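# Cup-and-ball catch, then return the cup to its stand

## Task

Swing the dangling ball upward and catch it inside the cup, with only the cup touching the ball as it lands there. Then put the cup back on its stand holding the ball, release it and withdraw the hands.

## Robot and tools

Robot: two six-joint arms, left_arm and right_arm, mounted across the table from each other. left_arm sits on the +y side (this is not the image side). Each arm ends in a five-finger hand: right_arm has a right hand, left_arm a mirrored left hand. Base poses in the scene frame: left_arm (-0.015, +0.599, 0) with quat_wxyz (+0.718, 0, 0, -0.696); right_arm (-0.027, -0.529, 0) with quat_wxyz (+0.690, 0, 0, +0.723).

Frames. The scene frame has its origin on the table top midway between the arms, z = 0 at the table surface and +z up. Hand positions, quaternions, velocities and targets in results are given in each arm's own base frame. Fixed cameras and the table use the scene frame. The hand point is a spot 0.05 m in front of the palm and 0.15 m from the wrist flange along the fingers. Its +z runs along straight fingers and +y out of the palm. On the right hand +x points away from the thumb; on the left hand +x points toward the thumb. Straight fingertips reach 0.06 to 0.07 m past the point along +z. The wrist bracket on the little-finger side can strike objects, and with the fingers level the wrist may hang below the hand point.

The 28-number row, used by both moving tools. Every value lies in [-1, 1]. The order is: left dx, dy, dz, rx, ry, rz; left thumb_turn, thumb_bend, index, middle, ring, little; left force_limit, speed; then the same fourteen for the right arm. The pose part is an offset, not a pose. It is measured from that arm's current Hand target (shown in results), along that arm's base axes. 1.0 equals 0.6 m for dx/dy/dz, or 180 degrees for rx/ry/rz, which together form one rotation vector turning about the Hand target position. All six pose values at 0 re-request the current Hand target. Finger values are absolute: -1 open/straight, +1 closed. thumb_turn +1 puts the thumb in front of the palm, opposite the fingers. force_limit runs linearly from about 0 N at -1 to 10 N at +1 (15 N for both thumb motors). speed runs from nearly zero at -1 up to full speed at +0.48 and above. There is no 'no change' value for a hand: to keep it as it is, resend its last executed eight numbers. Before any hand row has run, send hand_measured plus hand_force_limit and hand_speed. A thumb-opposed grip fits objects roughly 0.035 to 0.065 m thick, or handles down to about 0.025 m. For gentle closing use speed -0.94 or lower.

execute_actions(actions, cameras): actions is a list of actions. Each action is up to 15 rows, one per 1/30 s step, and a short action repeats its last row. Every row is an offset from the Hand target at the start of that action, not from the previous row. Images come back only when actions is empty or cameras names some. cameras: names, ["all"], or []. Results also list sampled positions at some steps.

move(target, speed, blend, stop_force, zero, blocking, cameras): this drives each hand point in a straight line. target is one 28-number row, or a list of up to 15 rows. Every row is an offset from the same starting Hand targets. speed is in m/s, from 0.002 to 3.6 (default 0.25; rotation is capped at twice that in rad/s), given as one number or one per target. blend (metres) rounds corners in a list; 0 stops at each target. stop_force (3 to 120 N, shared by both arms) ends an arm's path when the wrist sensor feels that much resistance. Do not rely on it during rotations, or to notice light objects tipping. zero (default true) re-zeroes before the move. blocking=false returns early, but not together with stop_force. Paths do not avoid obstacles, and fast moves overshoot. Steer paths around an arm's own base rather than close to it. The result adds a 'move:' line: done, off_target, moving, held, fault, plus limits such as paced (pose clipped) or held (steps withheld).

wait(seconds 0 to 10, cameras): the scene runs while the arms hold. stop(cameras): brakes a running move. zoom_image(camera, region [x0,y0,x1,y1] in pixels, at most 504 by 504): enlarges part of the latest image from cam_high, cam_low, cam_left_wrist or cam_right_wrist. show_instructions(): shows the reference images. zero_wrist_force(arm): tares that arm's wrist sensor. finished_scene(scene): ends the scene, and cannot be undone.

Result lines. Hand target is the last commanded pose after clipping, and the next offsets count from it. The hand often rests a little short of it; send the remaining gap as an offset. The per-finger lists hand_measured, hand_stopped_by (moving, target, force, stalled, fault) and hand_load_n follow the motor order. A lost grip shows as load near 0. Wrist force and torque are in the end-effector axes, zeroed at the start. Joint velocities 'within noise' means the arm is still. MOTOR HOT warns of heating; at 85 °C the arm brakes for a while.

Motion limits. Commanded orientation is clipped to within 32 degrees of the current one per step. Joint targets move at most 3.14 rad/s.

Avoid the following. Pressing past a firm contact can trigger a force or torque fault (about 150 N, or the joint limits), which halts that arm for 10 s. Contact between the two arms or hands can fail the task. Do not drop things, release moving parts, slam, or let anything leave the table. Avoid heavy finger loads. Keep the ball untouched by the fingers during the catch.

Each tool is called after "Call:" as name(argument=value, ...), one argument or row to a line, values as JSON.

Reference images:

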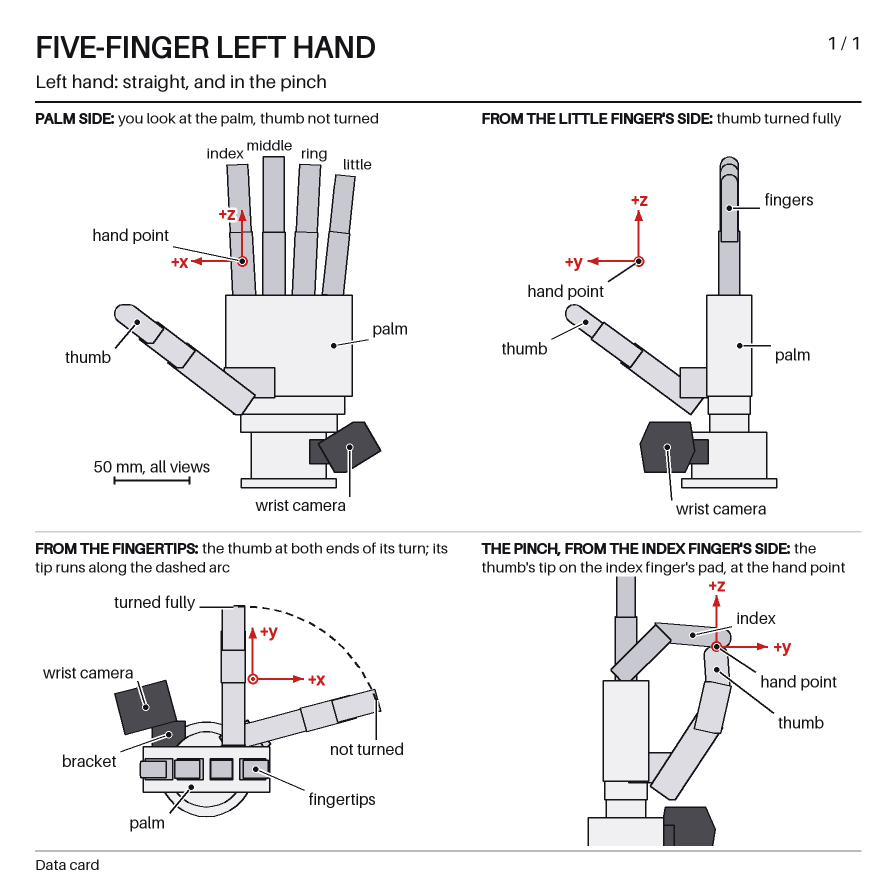

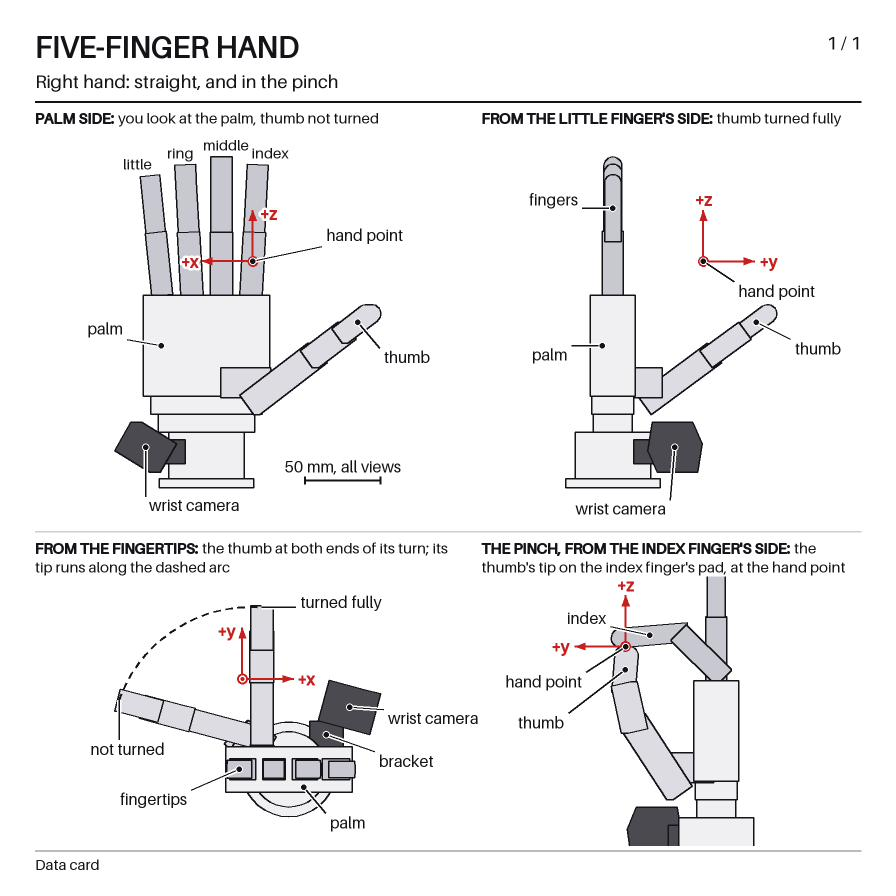

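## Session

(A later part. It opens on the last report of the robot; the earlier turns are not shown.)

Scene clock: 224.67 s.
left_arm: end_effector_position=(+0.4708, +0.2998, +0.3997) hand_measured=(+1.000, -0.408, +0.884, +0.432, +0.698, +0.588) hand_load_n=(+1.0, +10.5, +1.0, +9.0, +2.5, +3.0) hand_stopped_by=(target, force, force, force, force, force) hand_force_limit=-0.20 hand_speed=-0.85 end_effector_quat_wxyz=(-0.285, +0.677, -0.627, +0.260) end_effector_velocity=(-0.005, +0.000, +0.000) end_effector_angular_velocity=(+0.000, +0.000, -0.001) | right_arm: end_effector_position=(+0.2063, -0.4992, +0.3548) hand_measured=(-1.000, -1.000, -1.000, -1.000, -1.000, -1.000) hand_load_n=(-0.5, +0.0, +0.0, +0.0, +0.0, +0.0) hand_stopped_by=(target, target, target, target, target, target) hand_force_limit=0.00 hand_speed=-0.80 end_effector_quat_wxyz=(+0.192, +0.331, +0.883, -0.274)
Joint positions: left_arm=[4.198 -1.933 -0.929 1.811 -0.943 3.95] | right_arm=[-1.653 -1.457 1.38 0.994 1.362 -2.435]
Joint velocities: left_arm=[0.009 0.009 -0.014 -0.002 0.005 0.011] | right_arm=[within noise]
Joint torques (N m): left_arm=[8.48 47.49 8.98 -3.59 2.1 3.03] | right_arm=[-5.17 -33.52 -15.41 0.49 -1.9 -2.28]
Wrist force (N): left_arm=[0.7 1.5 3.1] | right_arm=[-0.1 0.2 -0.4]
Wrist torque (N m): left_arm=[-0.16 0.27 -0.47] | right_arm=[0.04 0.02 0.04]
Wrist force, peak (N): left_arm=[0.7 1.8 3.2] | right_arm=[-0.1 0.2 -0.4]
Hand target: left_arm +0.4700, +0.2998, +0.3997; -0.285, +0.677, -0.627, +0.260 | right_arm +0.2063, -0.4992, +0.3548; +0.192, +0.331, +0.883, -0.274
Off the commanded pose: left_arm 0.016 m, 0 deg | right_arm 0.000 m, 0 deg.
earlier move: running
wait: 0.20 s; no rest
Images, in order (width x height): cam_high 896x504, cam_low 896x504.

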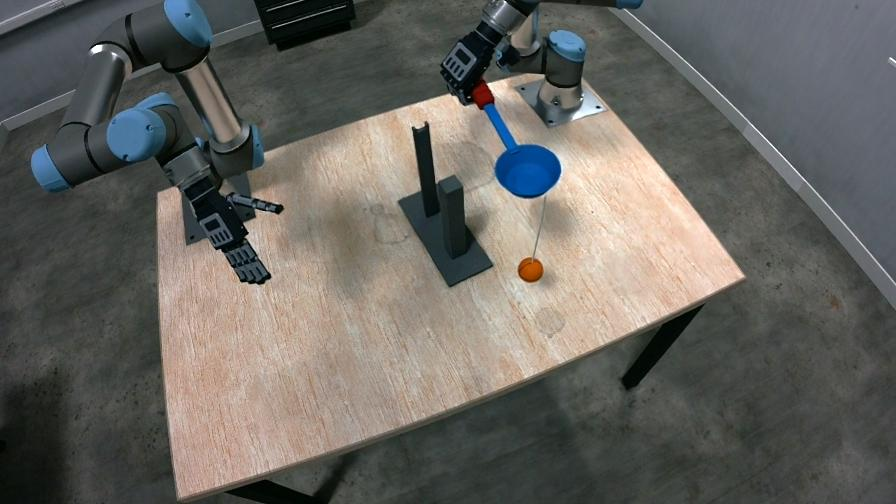

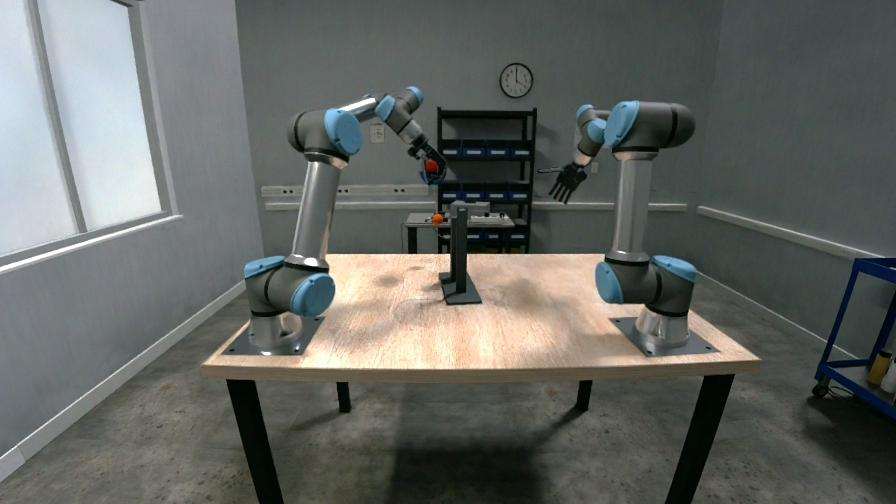

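Call:
wait(
  seconds=10,
)

Call:
wait(
  seconds=0.365,
)

Call:
execute_actions(
  actions=[
    [[0,0,0,0,0,0,1,0.9,0.9,0.9,0.8,0.8,-0.2,-0.85,0,0,0,0,0,0,-1,-1,-1,-1,-1,-1,0,-0.8],[-0.0052,-0.0028,0,0,0,0,1,0.9,0.9,0.9,0.8,0.8,-0.2,-0.85,0,0,0,0,0,0,-1,-1,-1,-1,-1,-1,0,-0.8],[-0.0114,-0.0060,0,0,0,0,1,0.9,0.9,0.9,0.8,0.8,-0.2,-0.85,0,0,0,0,0,0,-1,-1,-1,-1,-1,-1,0,-0.8],[-0.0181,-0.0096,0,0,0,0,1,0.9,0.9,0.9,0.8,0.8,-0.2,-0.85,0,0,0,0,0,0,-1,-1,-1,-1,-1,-1,0,-0.8],[-0.0250,-0.0132,0,0,0,0,1,0.9,0.9,0.9,0.8,0.8,-0.2,-0.85,0,0,0,0,0,0,-1,-1,-1,-1,-1,-1,0,-0.8],[-0.0317,-0.0167,0,0,0,0,1,0.9,0.9,0.9,0.8,0.8,-0.2,-0.85,0,0,0,0,0,0,-1,-1,-1,-1,-1,-1,0,-0.8],[-0.0377,-0.0199,0,0,0,0,1,0.9,0.9,0.9,0.8,0.8,-0.2,-0.85,0,0,0,0,0,0,-1,-1,-1,-1,-1,-1,0,-0.8],[-0.0427,-0.0226,0,0,0,0,1,0.9,0.9,0.9,0.8,0.8,-0.2,-0.85,0,0,0,0,0,0,-1,-1,-1,-1,-1,-1,0,-0.8],[-0.0464,-0.0246,0,0,0,0,1,0.9,0.9,0.9,0.8,0.8,-0.2,-0.85,0,0,0,0,0,0,-1,-1,-1,-1,-1,-1,0,-0.8],[-0.0487,-0.0257,0,0,0,0,1,0.9,0.9,0.9,0.8,0.8,-0.2,-0.85,0,0,0,0,0,0,-1,-1,-1,-1,-1,-1,0,-0.8],[-0.0492,-0.0260,0,0,0,0,1,0.9,0.9,0.9,0.8,0.8,-0.2,-0.85,0,0,0,0,0,0,-1,-1,-1,-1,-1,-1,0,-0.8],[-0.0481,-0.0254,0,0,0,0,1,0.9,0.9,0.9,0.8,0.8,-0.2,-0.85,0,0,0,0,0,0,-1,-1,-1,-1,-1,-1,0,-0.8],[-0.0453,-0.0239,0,0,0,0,1,0.9,0.9,0.9,0.8,0.8,-0.2,-0.85,0,0,0,0,0,0,-1,-1,-1,-1,-1,-1,0,-0.8],[-0.0411,-0.0217,0,0,0,0,1,0.9,0.9,0.9,0.8,0.8,-0.2,-0.85,0,0,0,0,0,0,-1,-1,-1,-1,-1,-1,0,-0.8],[-0.0357,-0.0189,0,0,0,0,1,0.9,0.9,0.9,0.8,0.8,-0.2,-0.85,0,0,0,0,0,0,-1,-1,-1,-1,-1,-1,0,-0.8]],
    [[0.0063,0.0033,0,0,0,0,1,0.9,0.9,0.9,0.8,0.8,-0.2,-0.85,0,0,0,0,0,0,-1,-1,-1,-1,-1,-1,0,-0.8],[0.0131,0.0069,0,0,0,0,1,0.9,0.9,0.9,0.8,0.8,-0.2,-0.85,0,0,0,0,0,0,-1,-1,-1,-1,-1,-1,0,-0.8],[0.0200,0.0106,0,0,0,0,1,0.9,0.9,0.9,0.8,0.8,-0.2,-0.85,0,0,0,0,0,0,-1,-1,-1,-1,-1,-1,0,-0.8],[0.0266,0.0140,0,0,0,0,1,0.9,0.9,0.9,0.8,0.8,-0.2,-0.85,0,0,0,0,0,0,-1,-1,-1,-1,-1,-1,0,-0.8],[0.0324,0.0171,0,0,0,0,1,0.9,0.9,0.9,0.8,0.8,-0.2,-0.85,0,0,0,0,0,0,-1,-1,-1,-1,-1,-1,0,-0.8],[0.0372,0.0197,0,0,0,0,1,0.9,0.9,0.9,0.8,0.8,-0.2,-0.85,0,0,0,0,0,0,-1,-1,-1,-1,-1,-1,0,-0.8],[0.0407,0.0215,0,0,0,0,1,0.9,0.9,0.9,0.8,0.8,-0.2,-0.85,0,0,0,0,0,0,-1,-1,-1,-1,-1,-1,0,-0.8],[0.0426,0.0225,0,0,0,0,1,0.9,0.9,0.9,0.8,0.8,-0.2,-0.85,0,0,0,0,0,0,-1,-1,-1,-1,-1,-1,0,-0.8],[0.0428,0.0226,0,0,0,0,1,0.9,0.9,0.9,0.8,0.8,-0.2,-0.85,0,0,0,0,0,0,-1,-1,-1,-1,-1,-1,0,-0.8],[0.0413,0.0218,0,0,0,0,1,0.9,0.9,0.9,0.8,0.8,-0.2,-0.85,0,0,0,0,0,0,-1,-1,-1,-1,-1,-1,0,-0.8],[0.0383,0.0202,0,0,0,0,1,0.9,0.9,0.9,0.8,0.8,-0.2,-0.85,0,0,0,0,0,0,-1,-1,-1,-1,-1,-1,0,-0.8],[0.0357,0.0189,0,0,0,0,1,0.9,0.9,0.9,0.8,0.8,-0.2,-0.85,0,0,0,0,0,0,-1,-1,-1,-1,-1,-1,0,-0.8]],
  ],
)

Call:
move(
  target=[0.03333, 0, 0, 0, 0, 0, 1, 0.9, 0.9, 0.9, 0.8, 0.8, -0.2, -0.85, 0, 0, 0, 0, 0, 0, -1, -1, -1, -1, -1, -1, 0, -0.8],
  speed=0.0025,
  blocking=false,
  cameras=["cam_low", "cam_high"],
)

Call:
zoom_image(
  camera="cam_low",
  region=[350, 165, 490, 270],
)

Call:
zoom_image(
  camera="cam_high",
  region=[440, 120, 650, 330],
)

Call:
wait(
  seconds=0.199,
  cameras=["cam_low", "cam_high"],
)

Call:
zoom_image(
  camera="cam_low",
  region=[350, 165, 490, 270],
)

Call:
zoom_image(
  camera="cam_high",
  region=[440, 120, 650, 330],
)

Call:
wait(
  seconds=0.199,
  cameras=["cam_low", "cam_high"],
)

Call:
zoom_image(
  camera="cam_low",
  region=[350, 165, 490, 270],
)

Call:
zoom_image(
  camera="cam_high",
  region=[440, 120, 650, 330],
)

Scene clock: 227.93 s.
left_arm: end_effector_position=(+0.4549, +0.3001, +0.4000) hand_measured=(+1.000, -0.408, +0.884, +0.432, +0.698, +0.588) hand_load_n=(+1.0, +10.5, +1.5, +8.5, +2.5, +3.0) hand_stopped_by=(target, force, force, force, force, force) hand_force_limit=-0.20 hand_speed=-0.85 end_effector_quat_wxyz=(-0.284, +0.677, -0.628, +0.259) | right_arm: end_effector_position=(+0.2063, -0.4992, +0.3548) hand_measured=(-1.000, -1.000, -1.000, -1.000, -1.000, -1.000) hand_load_n=(+0.0, +0.0, +0.0, +0.0, +0.0, +0.0) hand_stopped_by=(target, target, target, target, target, target) hand_force_limit=0.00 hand_speed=-0.80 end_effector_quat_wxyz=(+0.192, +0.331, +0.883, -0.274)
Joint positions: left_arm=[4.23 -1.904 -0.973 1.803 -0.928 3.986] | right_arm=[-1.653 -1.457 1.38 0.994 1.362 -2.435]
Joint torques (N m): left_arm=[8.77 46.85 8.6 -3.68 2.23 3] | right_arm=[-4.47 -32.93 -14.31 0.58 -1.98 -2.25]
Wrist force (N): left_arm=[1.1 1.6 2.9] | right_arm=[-0.1 0.2 -0.4]
Wrist torque (N m): left_arm=[-0.13 0.22 -0.48] | right_arm=[0.03 0.02 0.03]
Wrist force, peak (N): left_arm=[1.0 1.8 3.4] | right_arm=[-0.2 0.2 -0.5]
Hand target: left_arm +0.4548, +0.3001, +0.4000; -0.284, +0.677, -0.628, +0.259 | right_arm +0.2063, -0.4992, +0.3548; +0.192, +0.331, +0.883, -0.274
Off the commanded pose: left_arm 0.000 m, 0 deg | right_arm 0.000 m, 0 deg.
earlier move: done
wait: 1.20 of 10 s (the move ended)

Scene clock: 228.30 s.
left_arm: end_effector_position=(+0.4548, +0.3001, +0.4000) hand_measured=(+1.000, -0.408, +0.884, +0.432, +0.698, +0.588) hand_load_n=(+1.0, +10.5, +1.0, +8.5, +2.5, +3.0) hand_stopped_by=(target, force, force, force, force, force) hand_force_limit=-0.20 hand_speed=-0.85 end_effector_quat_wxyz=(-0.284, +0.677, -0.628, +0.259) | right_arm: end_effector_position=(+0.2063, -0.4992, +0.3548) hand_measured=(-1.000, -1.000, -1.000, -1.000, -1.000, -1.000) hand_load_n=(-0.5, +0.0, +0.0, +0.0, +0.0, +0.0) hand_stopped_by=(target, target, target, target, target, target) hand_force_limit=0.00 hand_speed=-0.80 end_effector_quat_wxyz=(+0.192, +0.331, +0.883, -0.274)
Joint positions: left_arm=[4.23 -1.904 -0.973 1.802 -0.928 3.986] | right_arm=[-1.653 -1.457 1.38 0.994 1.362 -2.435]
Joint torques (N m): left_arm=[8.69 46.41 9.28 -3.71 2.3 2.81] | right_arm=[-4.88 -32.95 -14.39 0.58 -1.96 -2.35]
Wrist force (N): left_arm=[1.1 1.5 2.8] | right_arm=[0.0 0.0 -0.6]
Wrist torque (N m): left_arm=[-0.12 0.22 -0.44] | right_arm=[0.01 0.01 0.03]
Wrist force, peak (N): left_arm=[1.0 2.1 3.3] | right_arm=[0.0 0.0 -0.6]
Hand target: left_arm +0.4548, +0.3001, +0.4000; -0.284, +0.677, -0.628, +0.259 | right_arm +0.2063, -0.4992, +0.3548; +0.192, +0.331, +0.883, -0.274
Off the commanded pose: left_arm 0.000 m, 0 deg | right_arm 0.000 m, 0 deg.
wait: 0.37 s; at rest by 0.17 s

Scene clock: 229.50 s.
left_arm: end_effector_position=(+0.4548, +0.3000, +0.4000) hand_measured=(+1.000, -0.408, +0.884, +0.432, +0.698, +0.588) hand_load_n=(+1.0, +10.5, +1.0, +8.5, +2.5, +3.0) hand_stopped_by=(target, force, force, force, force, force) hand_force_limit=-0.20 hand_speed=-0.85 end_effector_quat_wxyz=(-0.284, +0.677, -0.628, +0.259) | right_arm: end_effector_position=(+0.2063, -0.4992, +0.3548) hand_measured=(-1.000, -1.000, -1.000, -1.000, -1.000, -1.000) hand_load_n=(-0.5, +0.0, +0.0, +0.0, +0.0, +0.0) hand_stopped_by=(target, target, target, target, target, target) hand_force_limit=0.00 hand_speed=-0.80 end_effector_quat_wxyz=(+0.192, +0.331, +0.883, -0.274)
Joint positions: left_arm=[4.23 -1.904 -0.974 1.803 -0.928 3.986] | right_arm=[-1.653 -1.457 1.38 0.994 1.362 -2.435]
Joint torques (N m): left_arm=[3.67 19.92 31.11 -3.7 -0.87 2.83] | right_arm=[-4.51 -33.18 -14.8 0.47 -1.93 -2.28]
Wrist force (N): left_arm=[0.6 2.0 3.0] | right_arm=[-0.2 0.2 -0.4]
Wrist torque (N m): left_arm=[-0.08 0.30 -0.43] | right_arm=[0.02 0.04 0.03]
Wrist force, peak (N): left_arm=[0.6 1.4 3.9] | right_arm=[-0.2 -0.1 -0.6]
Hand target: left_arm +0.4548, +0.3001, +0.4000; -0.284, +0.677, -0.628, +0.259 | right_arm +0.2063, -0.4992, +0.3548; +0.192, +0.331, +0.883, -0.274
Off the commanded pose: left_arm 0.000 m, 0 deg | right_arm 0.000 m, 0 deg.
Step readings (end_effector_position of left_arm | right_arm):
0: (+0.4548, +0.3001, +0.4000) | (+0.2063, -0.4992, +0.3548)
1: (+0.4548, +0.3001, +0.4000) | (+0.2063, -0.4992, +0.3548)
2: (+0.4548, +0.3001, +0.4000) | (+0.2063, -0.4992, +0.3548)
4: (+0.4538, +0.2996, +0.4001) | (+0.2063, -0.4992, +0.3548)
8: (+0.4448, +0.2948, +0.4002) | (+0.2063, -0.4992, +0.3548)
15: (+0.4296, +0.2865, +0.4000) | (+0.2063, -0.4992, +0.3548)
16: (+0.4297, +0.2866, +0.4000) | (+0.2063, -0.4992, +0.3548)
17: (+0.4305, +0.2870, +0.4000) | (+0.2063, -0.4992, +0.3548)
19: (+0.4345, +0.2891, +0.3999) | (+0.2063, -0.4992, +0.3548)
23: (+0.4458, +0.2949, +0.3996) | (+0.2063, -0.4992, +0.3548)
30: (+0.4550, +0.3001, +0.3999) | (+0.2063, -0.4992, +0.3548)

Scene clock: 230.00 s.
left_arm: end_effector_position=(+0.4556, +0.3000, +0.4000) hand_measured=(+1.000, -0.408, +0.884, +0.432, +0.698, +0.588) hand_load_n=(+1.0, +10.5, +1.5, +8.5, +2.5, +3.0) hand_stopped_by=(target, force, force, force, force, force) hand_force_limit=-0.20 hand_speed=-0.85 end_effector_quat_wxyz=(-0.284, +0.677, -0.628, +0.259) end_effector_velocity=(+0.003, +0.000, +0.000) end_effector_angular_velocity=(-0.001, +0.001, +0.000) | right_arm: end_effector_position=(+0.2063, -0.4992, +0.3548) hand_measured=(-1.000, -1.000, -1.000, -1.000, -1.000, -1.000) hand_load_n=(-0.5, +0.0, +0.0, +0.0, +0.0, +0.0) hand_stopped_by=(target, target, target, target, target, target) hand_force_limit=0.00 hand_speed=-0.80 end_effector_quat_wxyz=(+0.192, +0.331, +0.883, -0.274)
Joint positions: left_arm=[4.228 -1.906 -0.971 1.803 -0.929 3.984] | right_arm=[-1.653 -1.457 1.38 0.994 1.362 -2.435]
Joint velocities: left_arm=[-0.006 -0.005 0.007 0 -0.002 -0.006] | right_arm=[within noise]
Joint torques (N m): left_arm=[-9.69 20.3 30.81 0.58 -0.88 -1.77] | right_arm=[-4.59 -33.16 -15.15 0.55 -1.91 -2.19]
Wrist force (N): left_arm=[0.8 1.5 2.9] | right_arm=[-0.1 0.0 -0.5]
Wrist torque (N m): left_arm=[-0.14 0.27 -0.37] | right_arm=[0.00 0.02 0.03]
Wrist force, peak (N): left_arm=[0.9 2.1 3.4] | right_arm=[0.1 0.3 -0.5]
Hand target: left_arm +0.4560, +0.3001, +0.4000; -0.284, +0.677, -0.628, +0.259 | right_arm +0.2063, -0.4992, +0.3548; +0.192, +0.331, +0.883, -0.274
Off the commanded pose: left_arm 0.019 m, 0 deg | right_arm 0.000 m, 0 deg.
move: running
Images, in order (width x height): cam_high 896x504, cam_low 896x504.

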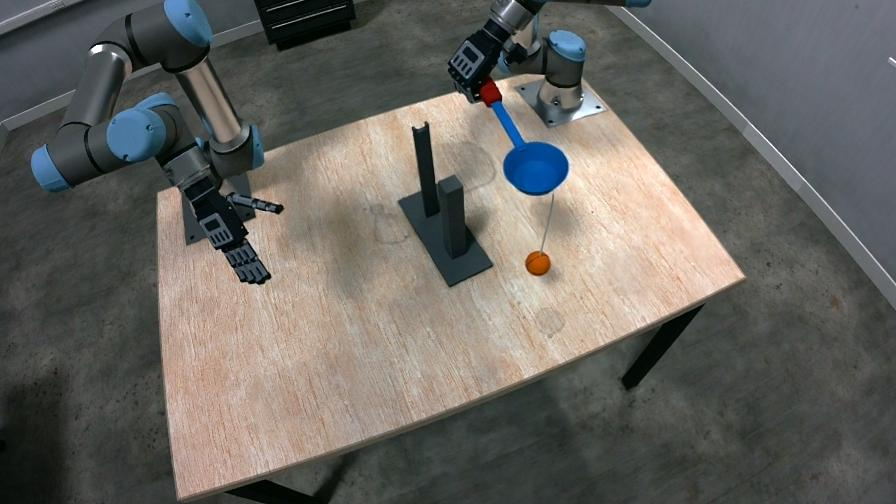

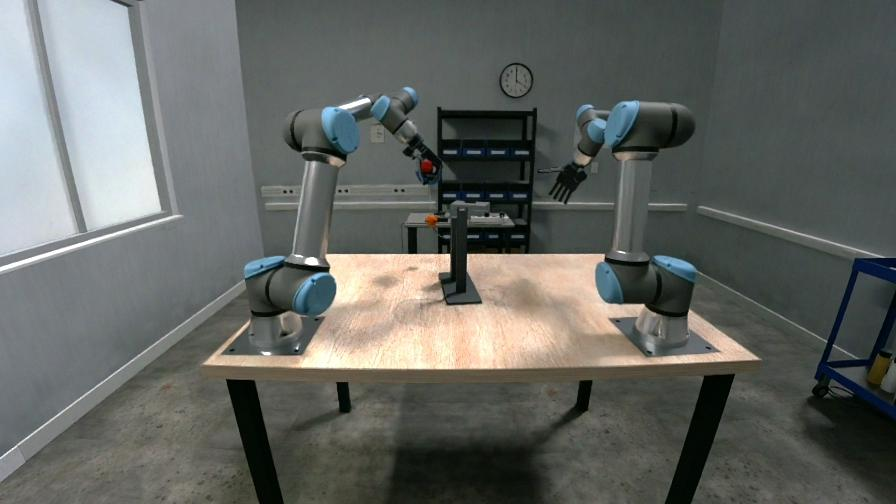

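Scaled by 3.600.

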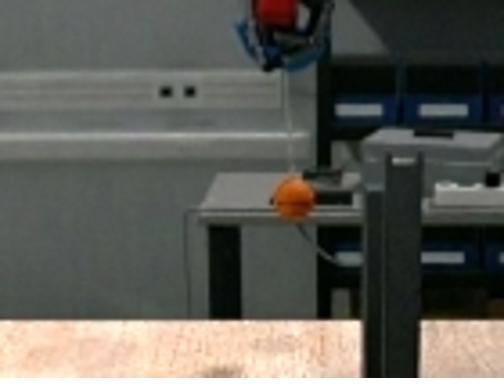

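Scaled by 2.400.

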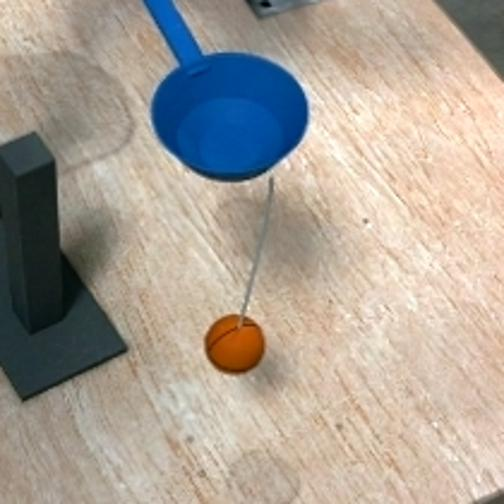

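Scene clock: 230.20 s.
left_arm: end_effector_position=(+0.4561, +0.3001, +0.4000) hand_measured=(+1.000, -0.408, +0.884, +0.432, +0.698, +0.588) hand_load_n=(+1.0, +10.5, +1.5, +8.5, +2.5, +3.0) hand_stopped_by=(target, force, force, force, force, force) hand_force_limit=-0.20 hand_speed=-0.85 end_effector_quat_wxyz=(-0.284, +0.677, -0.628, +0.259) end_effector_velocity=(+0.003, +0.000, +0.000) end_effector_angular_velocity=(+0.000, +0.000, +0.000) | right_arm: end_effector_position=(+0.2063, -0.4992, +0.3548) hand_measured=(-1.000, -1.000, -1.000, -1.000, -1.000, -1.000) hand_load_n=(-0.5, +0.0, +0.0, +0.0, +0.0, +0.0) hand_stopped_by=(target, target, target, target, target, target) hand_force_limit=0.00 hand_speed=-0.80 end_effector_quat_wxyz=(+0.192, +0.331, +0.883, -0.274)
Joint positions: left_arm=[4.227 -1.907 -0.969 1.803 -0.929 3.983] | right_arm=[-1.653 -1.457 1.38 0.994 1.362 -2.435]
Joint velocities: left_arm=[-0.005 -0.005 0.008 0.001 -0.002 -0.005] | right_arm=[within noise]
Joint torques (N m): left_arm=[-9.89 19.74 31.03 1.42 -1.03 -1.71] | right_arm=[-4.89 -34.04 -14.38 0.48 -2.08 -2.14]
Wrist force (N): left_arm=[0.8 1.5 3.2] | right_arm=[0.0 0.0 -0.4]
Wrist torque (N m): left_arm=[-0.16 0.29 -0.37] | right_arm=[0.00 0.00 0.03]
Wrist force, peak (N): left_arm=[0.9 2.0 3.0] | right_arm=[-0.1 0.0 -0.4]
Hand target: left_arm +0.4565, +0.3001, +0.4000; -0.284, +0.677, -0.628, +0.259 | right_arm +0.2063, -0.4992, +0.3548; +0.192, +0.331, +0.883, -0.274
Off the commanded pose: left_arm 0.019 m, 0 deg | right_arm 0.000 m, 0 deg.
earlier move: running
wait: 0.20 s; no rest
Images, in order (width x height): cam_high 896x504, cam_low 896x504.

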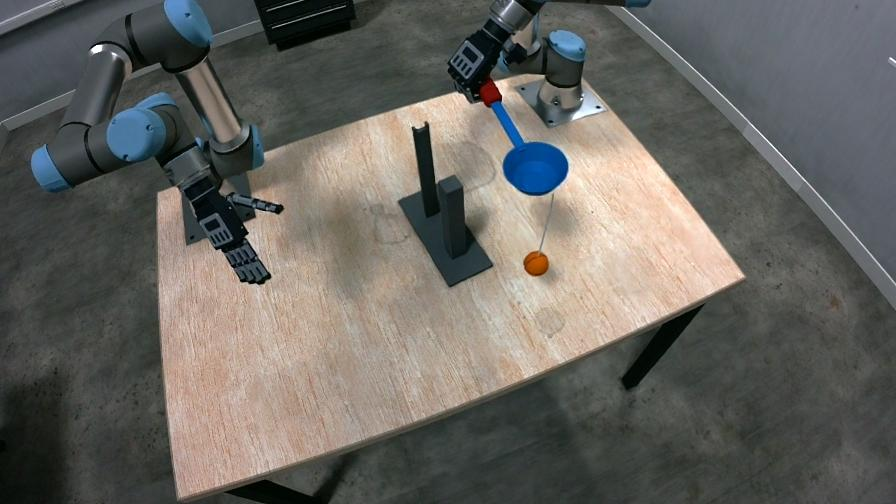

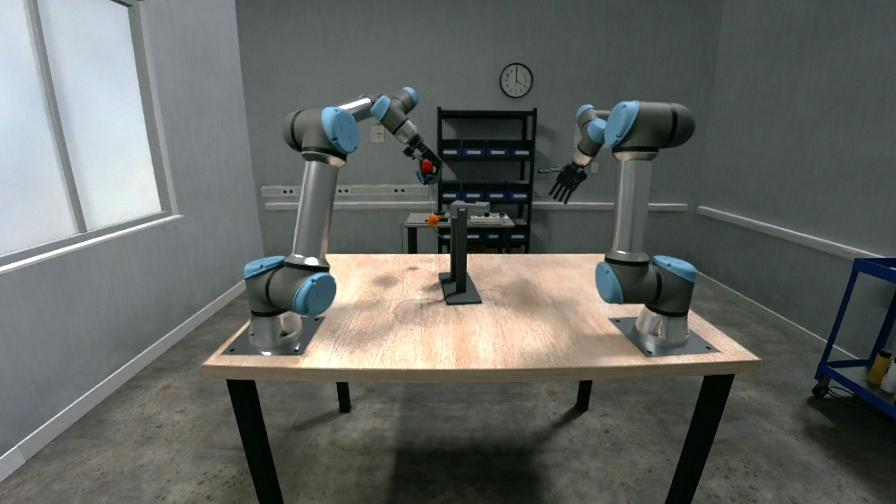

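Scaled by 3.600.

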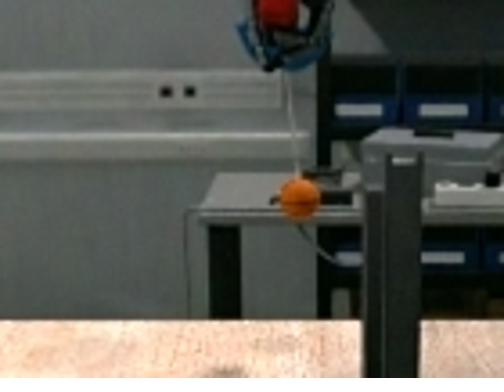

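Scaled by 2.400.

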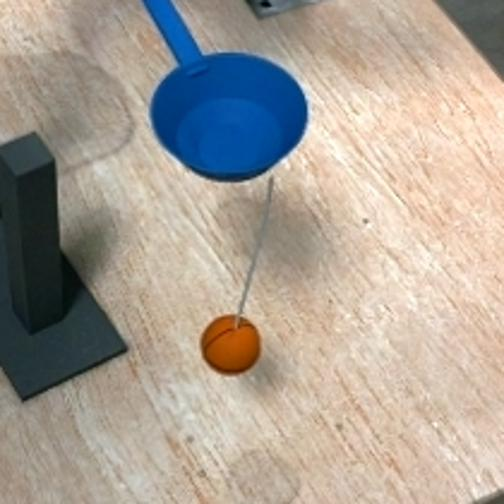

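Scene clock: 230.40 s.
left_arm: end_effector_position=(+0.4566, +0.3001, +0.4000) hand_measured=(+1.000, -0.408, +0.884, +0.432, +0.698, +0.588) hand_load_n=(+1.0, +10.5, +1.5, +8.5, +2.5, +3.0) hand_stopped_by=(target, force, force, force, force, force) hand_force_limit=-0.20 hand_speed=-0.85 end_effector_quat_wxyz=(-0.284, +0.677, -0.628, +0.259) end_effector_velocity=(+0.002, +0.000, +0.000) end_effector_angular_velocity=(+0.000, +0.000, +0.000) | right_arm: end_effector_position=(+0.2063, -0.4992, +0.3548) hand_measured=(-1.000, -1.000, -1.000, -1.000, -1.000, -1.000) hand_load_n=(+0.0, +0.0, +0.0, +0.0, +0.0, +0.0) hand_stopped_by=(target, target, target, target, target, target) hand_force_limit=0.00 hand_speed=-0.80 end_effector_quat_wxyz=(+0.192, +0.331, +0.883, -0.274)
Joint positions: left_arm=[4.226 -1.908 -0.968 1.803 -0.93 3.982] | right_arm=[-1.653 -1.457 1.38 0.994 1.362 -2.435]
Joint velocities: left_arm=[-0.005 -0.005 0.008 0 -0.003 -0.005] | right_arm=[within noise]
Joint torques (N m): left_arm=[-10.7 21.44 31.37 1.55 -0.81 -1.81] | right_arm=[-5.15 -33.13 -15.15 0.61 -2.13 -2.24]
Wrist force (N): left_arm=[1.0 1.7 3.1] | right_arm=[-0.2 0.1 -0.2]
Wrist torque (N m): left_arm=[-0.13 0.25 -0.38] | right_arm=[0.00 0.03 0.02]
Wrist force, peak (N): left_arm=[0.9 1.9 3.4] | right_arm=[-0.1 0.0 -0.5]
Hand target: left_arm +0.4570, +0.3001, +0.4000; -0.284, +0.677, -0.628, +0.259 | right_arm +0.2063, -0.4992, +0.3548; +0.192, +0.331, +0.883, -0.274
Off the commanded pose: left_arm 0.018 m, 0 deg | right_arm 0.000 m, 0 deg.
earlier move: running
wait: 0.20 s; no rest
Images, in order (width x height): cam_high 896x504, cam_low 896x504.

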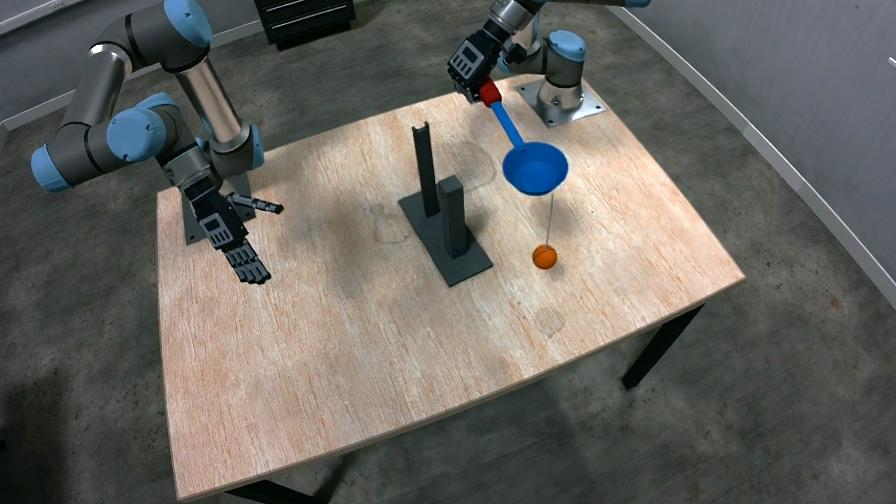

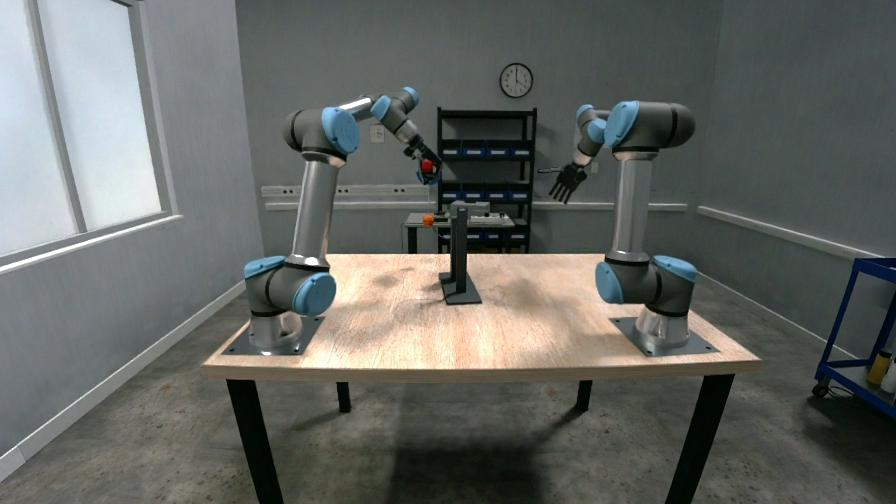

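Scaled by 3.600.

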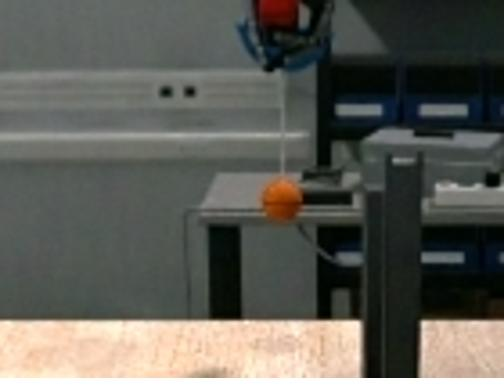

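Scaled by 2.400.

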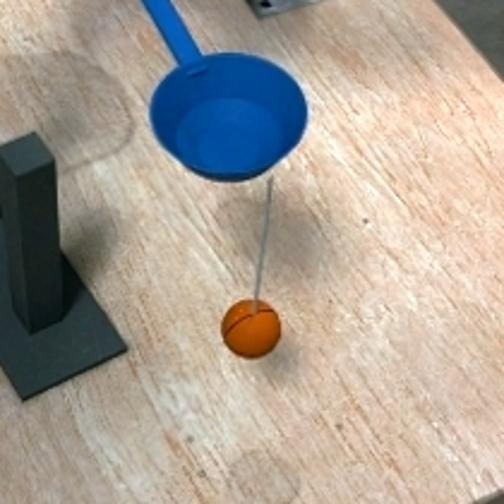

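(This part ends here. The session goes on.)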